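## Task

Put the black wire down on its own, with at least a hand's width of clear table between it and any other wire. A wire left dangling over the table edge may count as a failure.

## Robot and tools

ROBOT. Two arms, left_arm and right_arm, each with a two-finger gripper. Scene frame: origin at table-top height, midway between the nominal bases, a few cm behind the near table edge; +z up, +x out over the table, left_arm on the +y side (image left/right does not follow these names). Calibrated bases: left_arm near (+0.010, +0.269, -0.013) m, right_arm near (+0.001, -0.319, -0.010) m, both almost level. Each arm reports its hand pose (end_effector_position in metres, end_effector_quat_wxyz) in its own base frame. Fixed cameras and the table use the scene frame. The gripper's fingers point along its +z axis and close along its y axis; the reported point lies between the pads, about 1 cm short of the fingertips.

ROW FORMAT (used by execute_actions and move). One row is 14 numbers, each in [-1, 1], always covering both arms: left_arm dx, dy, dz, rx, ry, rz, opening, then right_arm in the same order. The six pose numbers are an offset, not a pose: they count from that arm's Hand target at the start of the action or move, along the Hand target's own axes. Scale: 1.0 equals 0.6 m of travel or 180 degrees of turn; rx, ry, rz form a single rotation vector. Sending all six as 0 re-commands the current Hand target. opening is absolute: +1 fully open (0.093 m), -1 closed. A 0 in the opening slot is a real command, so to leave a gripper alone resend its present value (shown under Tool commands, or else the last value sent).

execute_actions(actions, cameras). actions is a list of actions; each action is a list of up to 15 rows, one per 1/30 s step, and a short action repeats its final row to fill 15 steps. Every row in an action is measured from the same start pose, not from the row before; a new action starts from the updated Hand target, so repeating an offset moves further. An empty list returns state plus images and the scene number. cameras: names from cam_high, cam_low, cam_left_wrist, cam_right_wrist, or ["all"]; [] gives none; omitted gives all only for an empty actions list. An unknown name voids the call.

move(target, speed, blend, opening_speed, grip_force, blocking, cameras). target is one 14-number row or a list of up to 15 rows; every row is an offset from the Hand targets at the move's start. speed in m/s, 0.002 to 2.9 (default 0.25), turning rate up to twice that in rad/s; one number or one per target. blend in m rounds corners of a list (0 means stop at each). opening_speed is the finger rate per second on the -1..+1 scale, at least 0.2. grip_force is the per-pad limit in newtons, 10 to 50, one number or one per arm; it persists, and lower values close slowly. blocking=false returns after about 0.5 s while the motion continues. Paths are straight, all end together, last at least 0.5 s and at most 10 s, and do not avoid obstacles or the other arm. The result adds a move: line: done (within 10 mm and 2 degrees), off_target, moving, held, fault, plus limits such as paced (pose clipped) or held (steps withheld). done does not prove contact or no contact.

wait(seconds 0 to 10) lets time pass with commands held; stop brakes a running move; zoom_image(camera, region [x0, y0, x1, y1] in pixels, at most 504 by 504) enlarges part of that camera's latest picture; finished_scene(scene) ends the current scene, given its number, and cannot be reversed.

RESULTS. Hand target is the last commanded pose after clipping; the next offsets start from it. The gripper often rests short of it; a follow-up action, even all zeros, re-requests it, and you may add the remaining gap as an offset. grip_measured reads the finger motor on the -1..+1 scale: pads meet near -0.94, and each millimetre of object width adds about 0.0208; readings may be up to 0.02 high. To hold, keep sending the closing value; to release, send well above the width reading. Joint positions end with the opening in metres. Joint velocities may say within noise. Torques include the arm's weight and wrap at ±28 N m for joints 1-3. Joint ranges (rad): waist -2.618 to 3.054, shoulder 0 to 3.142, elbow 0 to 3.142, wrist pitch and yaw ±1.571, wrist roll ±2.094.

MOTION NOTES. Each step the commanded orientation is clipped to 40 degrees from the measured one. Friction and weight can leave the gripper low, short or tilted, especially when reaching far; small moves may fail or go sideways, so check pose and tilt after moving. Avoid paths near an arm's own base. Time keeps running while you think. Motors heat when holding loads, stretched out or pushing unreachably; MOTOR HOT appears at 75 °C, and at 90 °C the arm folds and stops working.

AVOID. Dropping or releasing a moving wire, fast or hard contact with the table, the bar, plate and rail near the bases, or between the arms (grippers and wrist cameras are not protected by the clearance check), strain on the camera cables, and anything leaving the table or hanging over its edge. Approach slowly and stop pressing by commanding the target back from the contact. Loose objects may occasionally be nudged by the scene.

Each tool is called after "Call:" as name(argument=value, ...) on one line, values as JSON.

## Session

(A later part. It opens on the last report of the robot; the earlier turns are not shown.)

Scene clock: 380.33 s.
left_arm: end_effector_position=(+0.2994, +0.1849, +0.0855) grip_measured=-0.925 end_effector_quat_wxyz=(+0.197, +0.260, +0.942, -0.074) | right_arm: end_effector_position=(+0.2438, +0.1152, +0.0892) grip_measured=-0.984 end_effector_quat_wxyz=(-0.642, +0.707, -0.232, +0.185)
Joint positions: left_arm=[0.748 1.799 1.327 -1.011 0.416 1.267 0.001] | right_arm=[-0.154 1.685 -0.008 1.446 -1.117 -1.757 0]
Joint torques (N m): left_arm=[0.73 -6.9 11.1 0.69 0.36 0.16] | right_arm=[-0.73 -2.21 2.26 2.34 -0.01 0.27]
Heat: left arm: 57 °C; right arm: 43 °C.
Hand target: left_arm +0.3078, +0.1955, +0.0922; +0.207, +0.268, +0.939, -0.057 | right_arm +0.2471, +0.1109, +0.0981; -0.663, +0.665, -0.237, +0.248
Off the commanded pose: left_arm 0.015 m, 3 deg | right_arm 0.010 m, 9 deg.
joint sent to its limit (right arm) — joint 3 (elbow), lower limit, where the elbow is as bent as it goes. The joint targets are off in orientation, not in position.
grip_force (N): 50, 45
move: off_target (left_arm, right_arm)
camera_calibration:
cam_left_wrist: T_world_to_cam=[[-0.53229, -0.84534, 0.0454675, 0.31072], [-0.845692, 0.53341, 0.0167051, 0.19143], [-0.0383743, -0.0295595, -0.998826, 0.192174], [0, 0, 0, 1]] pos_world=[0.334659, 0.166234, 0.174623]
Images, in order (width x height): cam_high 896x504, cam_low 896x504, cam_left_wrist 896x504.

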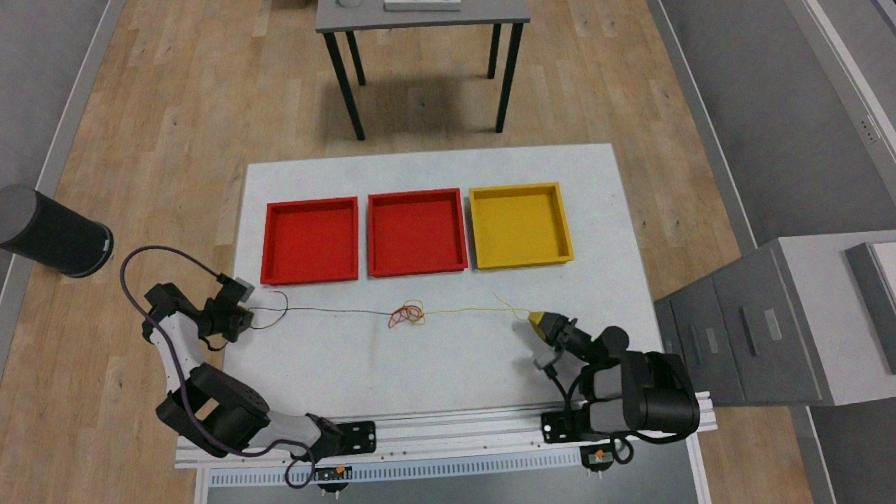

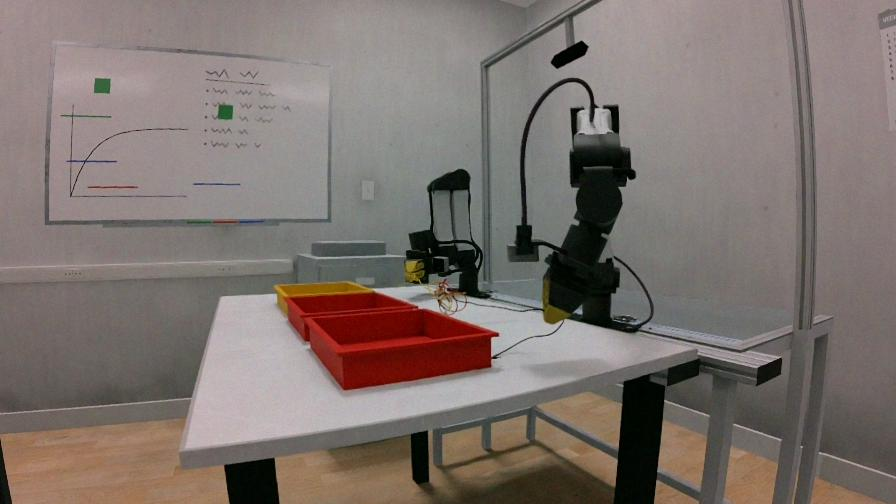

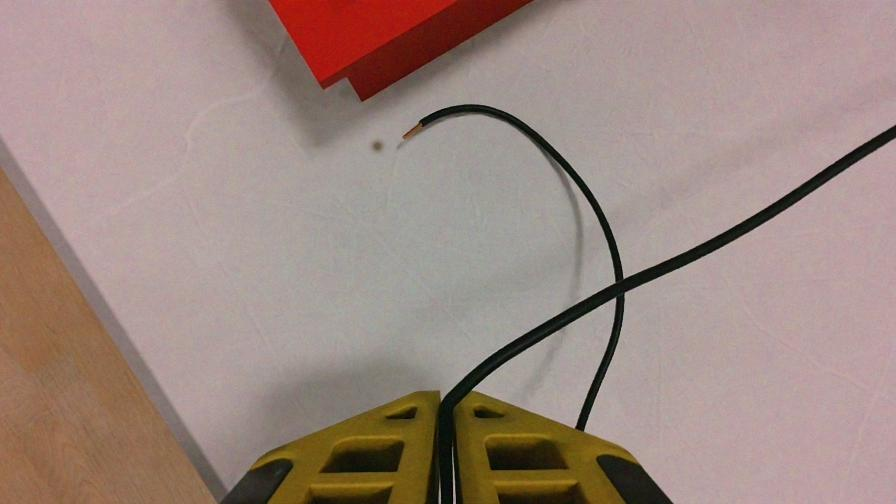

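Call:
move(target=[0,0,0,0,0,0,-0.931621, 0.311,-0.0325,-0.1545,0,0.222,0,-1], speed=0.08, cameras=["cam_high","cam_low","cam_right_wrist"])

Call:
zoom_image(camera="cam_high", region=[230, 240, 600, 360])

Call:
zoom_image(camera="cam_low", region=[370, 240, 560, 350])

Scene clock: 399.33 s.
left_arm: end_effector_position=(+0.2992, +0.1844, +0.0855) grip_measured=-0.925 end_effector_quat_wxyz=(+0.197, +0.260, +0.942, -0.075) | right_arm: end_effector_position=(+0.3226, -0.0702, +0.0947) grip_measured=-0.984 end_effector_quat_wxyz=(+0.530, -0.563, +0.491, -0.402)
Joint positions: left_arm=[0.748 1.799 1.327 -1.013 0.417 1.269 0.001] | right_arm=[-0.581 1.751 0.138 1.451 -0.779 -1.616 0]
Joint torques (N m): left_arm=[0.69 -6.93 11.11 0.71 0.34 0.17] | right_arm=[-0.32 -3.47 4.92 3.01 -0.03 0.3]
Heat: left arm: 61 °C; right arm: 46 °C.
Hand target: left_arm +0.3078, +0.1955, +0.0922; +0.207, +0.268, +0.939, -0.057 | right_arm +0.3298, -0.0801, +0.1204; +0.542, -0.541, +0.449, -0.461
Off the commanded pose: left_arm 0.016 m, 3 deg | right_arm 0.029 m, 9 deg.
joint sent to its limit (right arm) — joint 4 (wrist pitch), upper limit. The joint targets still meet the commanded pose.
grip_force (N): 50, 45
move: off_target (left_arm, right_arm)
camera_calibration:
cam_right_wrist: T_world_to_cam=[[0.141392, -0.0526783, 0.988551, -0.142377], [-0.209835, -0.977488, -0.022076, 0.0442643], [0.967459, -0.204311, -0.149263, -0.225855], [0, 0, 0, 1]] pos_world=[0.247925, -0.0103772, 0.108012]
Images, in order (width x height): cam_high 896x504, cam_low 896x504, cam_right_wrist 896x504.

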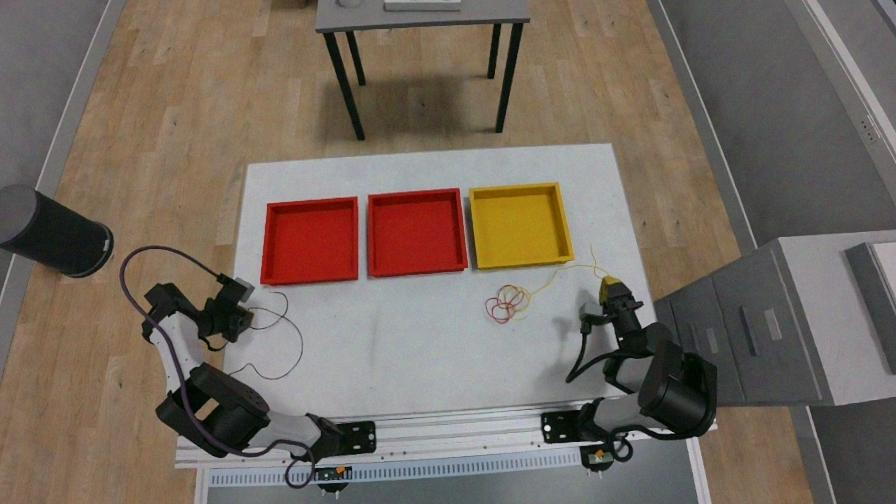

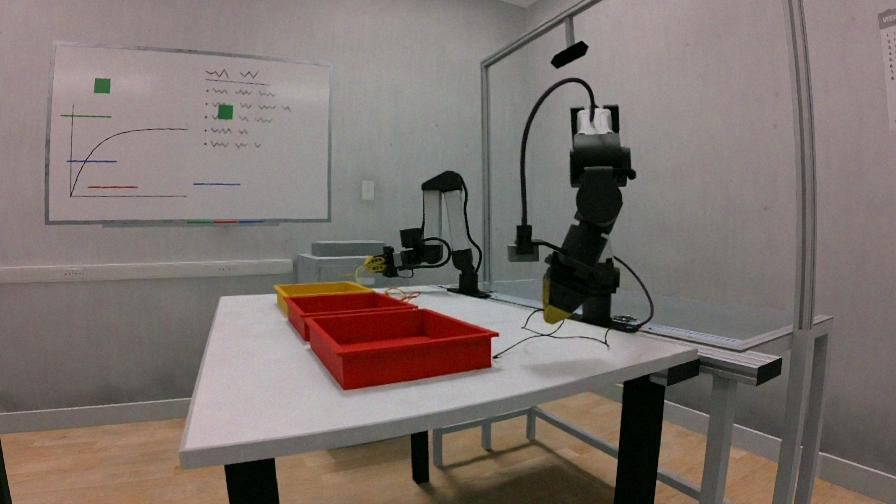

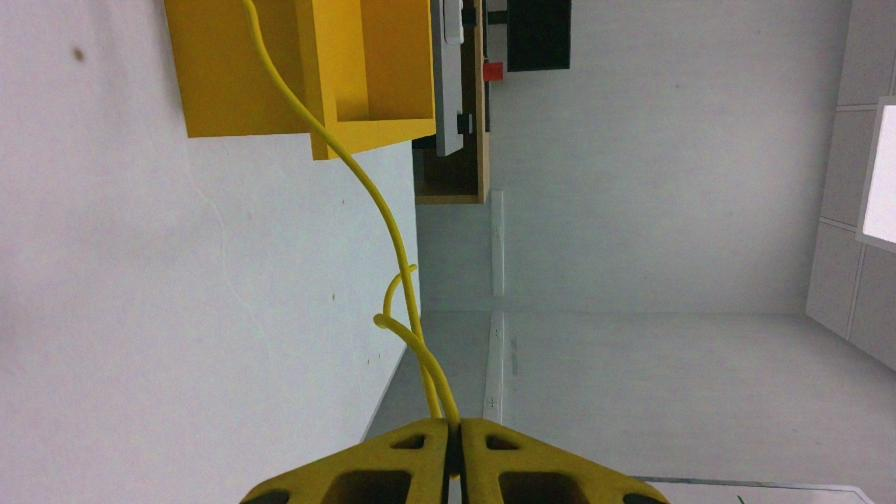

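Scaled by 1.362 from the camera's 896x504 image, which has a finer 1280x720 frame.

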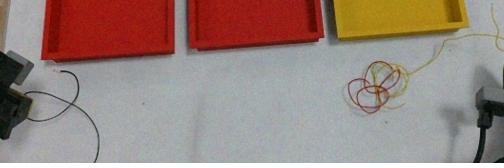

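Scaled by 2.653 from the camera's 896x504 image, which has a finer 1280x720 frame.

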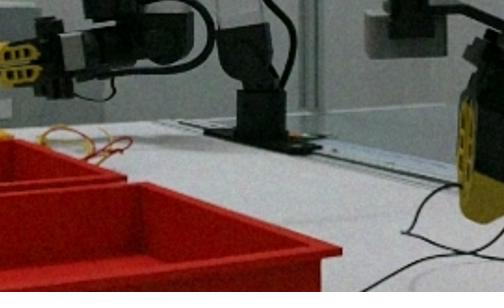

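Call:
move(target=[[-0.096,-0.17,0.0434,0,0,0,-0.931621, -0.092,0.05,-0.0365,-0.28,0,0,-1],[-0.0527,-0.1707,0.137,0,0,0,-0.931621, -0.092,0.1285,-0.0365,-0.28,0,0,-1]], speed=0.15, blend=0.02, cameras=["all"])

Call:
zoom_image(camera="cam_low", region=[370, 240, 690, 370])

Scene clock: 419.03 s.
left_arm: end_effector_position=(+0.3079, +0.0765, +0.0346) grip_measured=-0.925 end_effector_quat_wxyz=(+0.209, +0.271, +0.938, -0.057) | right_arm: end_effector_position=(+0.2972, -0.0303, +0.0443) grip_measured=-0.984 end_effector_quat_wxyz=(-0.261, +0.721, -0.602, +0.222)
Joint positions: left_arm=[0.431 1.611 0.881 -0.586 0.358 0.948 0.001] | right_arm=[-0.25 1.248 0.457 -0.124 -0.265 -1.91 0]
Joint torques (N m): left_arm=[-0.23 -5.33 6.26 1.12 0.23 -0.17] | right_arm=[0.83 -2.04 5.94 1.58 -0.09 0.24]
Heat: left arm: 62 °C; right arm: 47 °C.
Hand target: left_arm +0.3078, +0.0754, +0.0305; +0.208, +0.268, +0.939, -0.056 | right_arm +0.2998, -0.0302, +0.0425; -0.261, +0.720, -0.602, +0.226
Off the commanded pose: left_arm 0.004 m, 0 deg | right_arm 0.003 m, 0 deg.
grip_force (N): 50, 45
move: done
camera_calibration:
cam_left_wrist: T_world_to_cam=[[-0.546545, -0.837429, 0.00101655, 0.23122], [-0.837422, 0.546545, 0.00362409, 0.254257], [-0.00359051, 0.00112945, -0.999993, 0.125497], [0, 0, 0, 1]] pos_world=[0.339743, 0.0545261, 0.124339]
cam_right_wrist: T_world_to_cam=[[0.762856, 0.129272, 0.633514, -0.250337], [-0.0955869, -0.946494, 0.30824, 0.0291659], [0.639464, -0.295699, -0.709682, -0.0811639], [0, 0, 0, 1]] pos_world=[0.24566, 0.0359669, 0.0920011]

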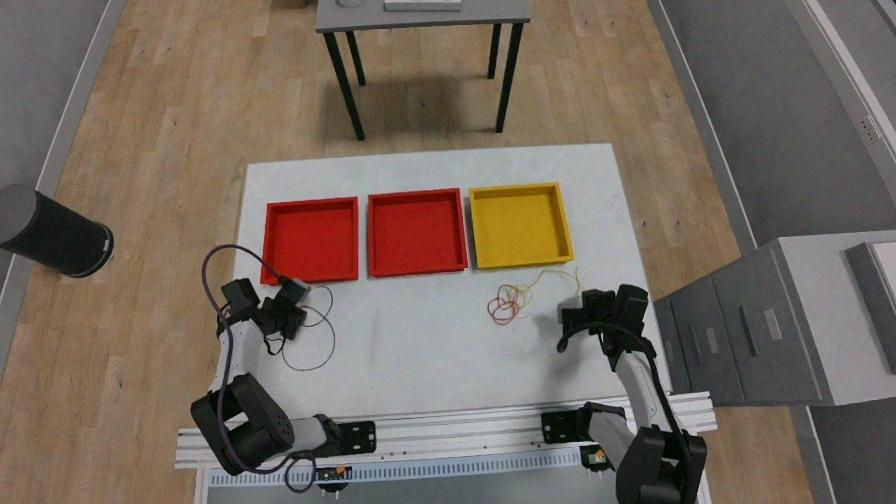

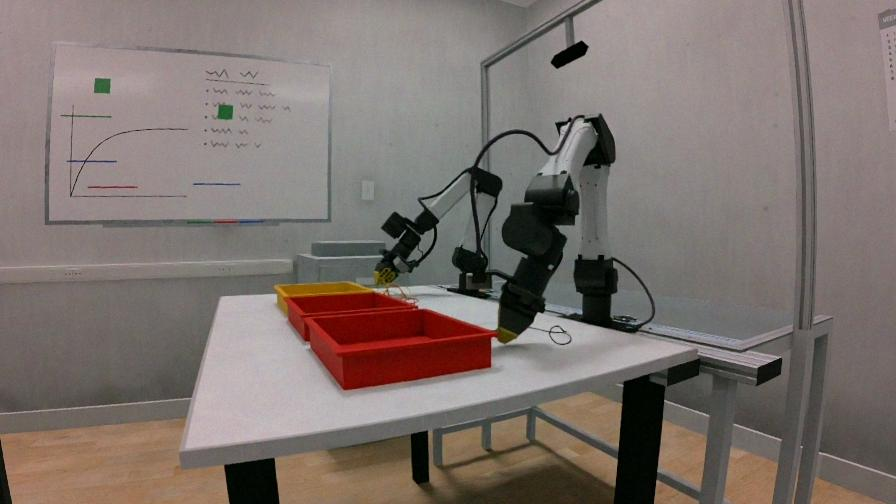

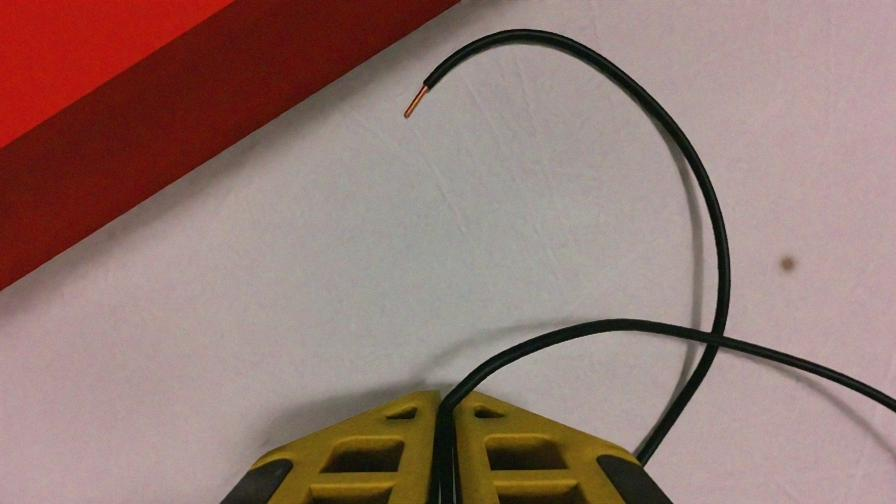

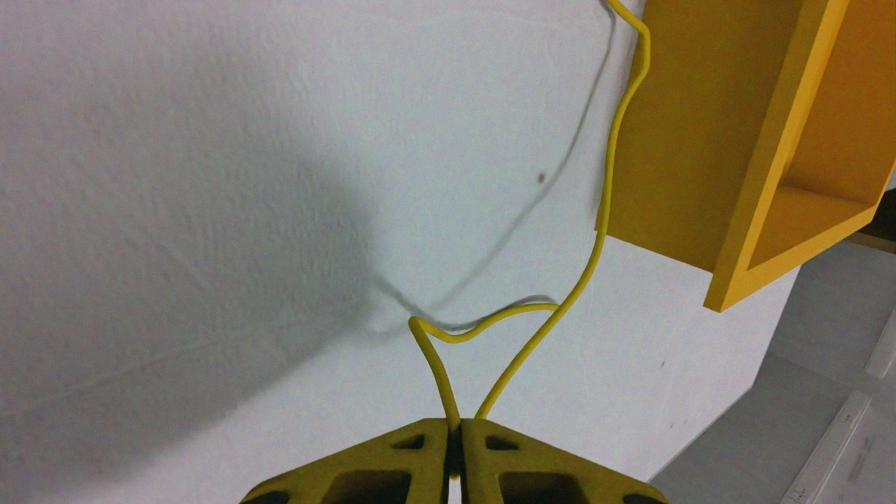

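Scaled by 1.575 from the camera's 896x504 image, which has a finer 1280x720 frame.

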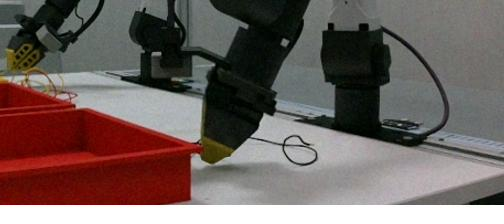

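Call:
move(target=[[0,0,0,0,0,0,-0.931621, 0,0,0.022,0,0,0,-1],[0,0,0,0,0,0,-0.6, 0,0,0.022,0,0,0,-0.6],[0,0,-0.18,0,0,0,-0.6, 0,0,-0.16,0,0,0,-0.6]], speed=0.12, cameras=["cam_high","cam_low","cam_left_wrist","cam_right_wrist"])

Call:
zoom_image(camera="cam_high", region=[230, 240, 600, 400])

Scene clock: 428.47 s.
left_arm: end_effector_position=(+0.2622, +0.0962, +0.1138) grip_measured=-0.603 end_effector_quat_wxyz=(+0.186, +0.259, +0.945, -0.068) | right_arm: end_effector_position=(+0.2327, -0.0388, +0.1015) grip_measured=-0.602 end_effector_quat_wxyz=(-0.249, +0.721, -0.611, +0.212)
Joint positions: left_arm=[0.571 1.444 1.071 -1.042 0.369 1.076 0.016] | right_arm=[-0.405 0.866 0.55 -0.67 -0.34 -2.039 0.016]
Joint torques (N m): left_arm=[0.64 -6.48 10.84 0.73 0.49 0.2] | right_arm=[-0.5 -1.73 9.72 1.2 -0.45 0.04]
Heat: left arm: 60 °C; right arm: 45 °C.
Hand target: left_arm +0.2690, +0.0988, +0.1285; +0.208, +0.268, +0.939, -0.057 | right_arm +0.2386, -0.0401, +0.1157; -0.261, +0.720, -0.602, +0.226
Off the commanded pose: left_arm 0.016 m, 3 deg | right_arm 0.015 m, 2 deg.
grip_force (N): 50, 45
move: off_target (left_arm, right_arm)
camera_calibration:
cam_left_wrist: T_world_to_cam=[[-0.528503, -0.847939, 0.041039, 0.214444], [-0.847034, 0.529936, 0.0412515, 0.204745], [-0.0567267, -0.0129598, -0.998306, 0.219634], [0, 0, 0, 1]] pos_world=[0.299219, 0.0761797, 0.202015]
cam_right_wrist: T_world_to_cam=[[0.785027, 0.119924, 0.607742, -0.239154], [-0.0964528, -0.945453, 0.311153, -0.00262211], [0.611906, -0.302882, -0.730639, 0.00648138], [0, 0, 0, 1]] pos_world=[0.183524, 0.0281644, 0.150896]

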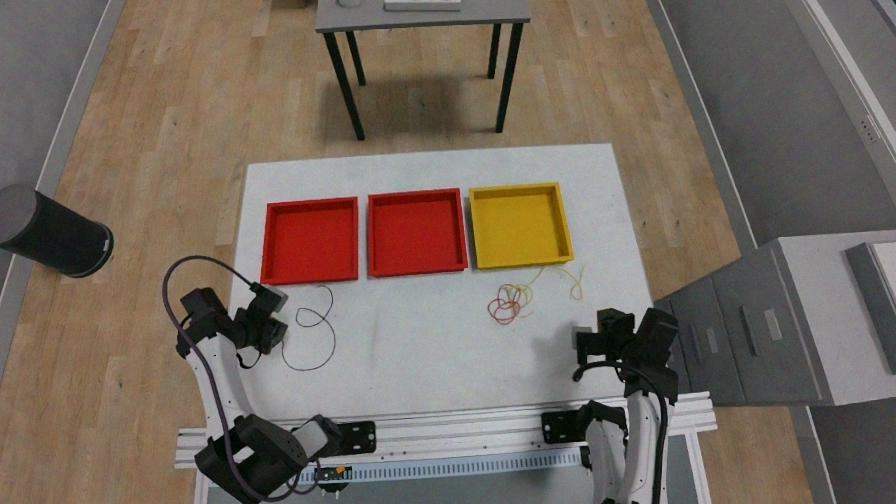

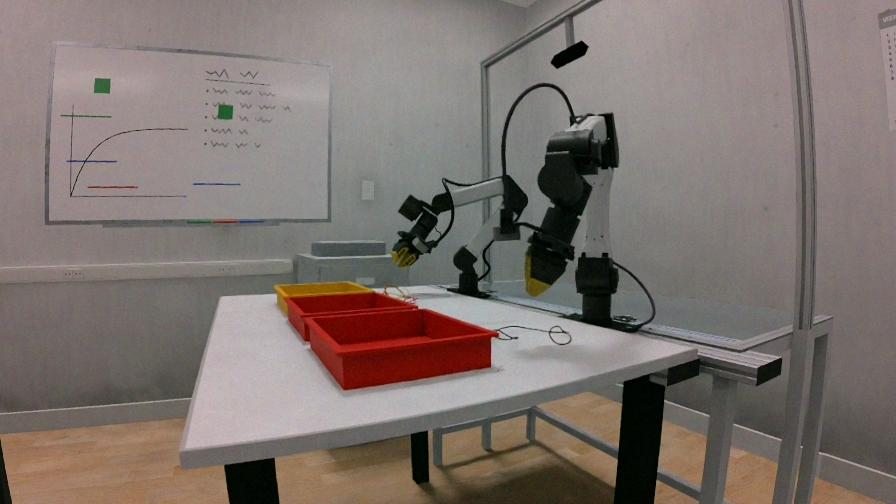

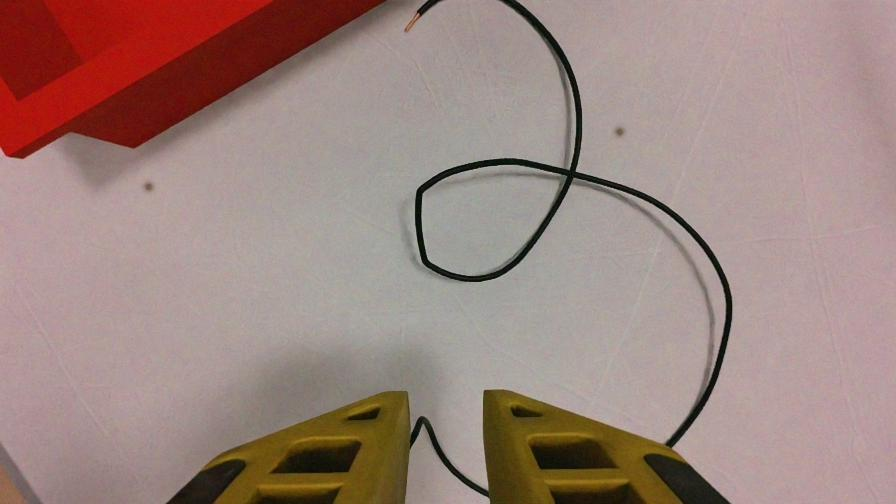

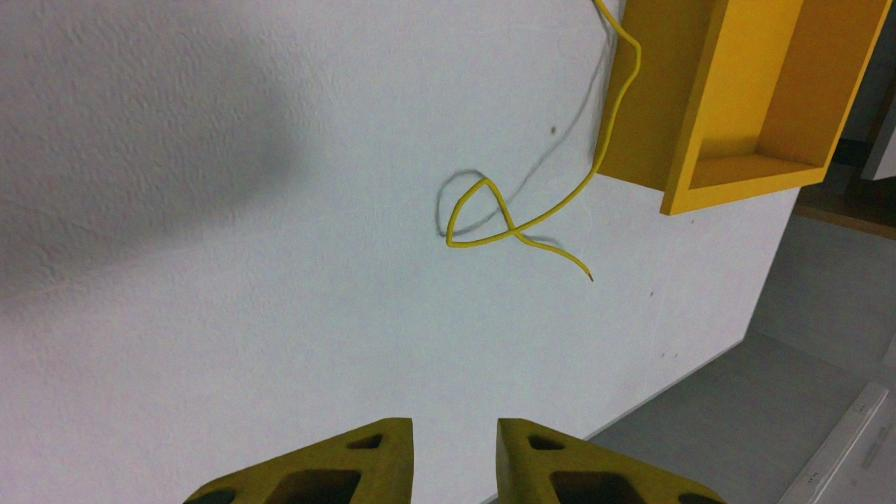

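Scaled by 1.362 from the camera's 896x504 image, which has a finer 1280x720 frame.

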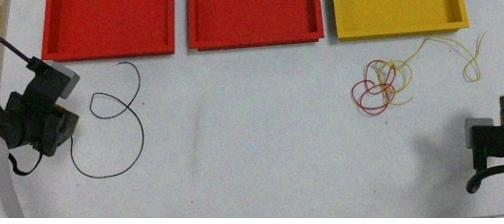

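Call:
finished_scene(scene=2)

The scene is finished: the task was done.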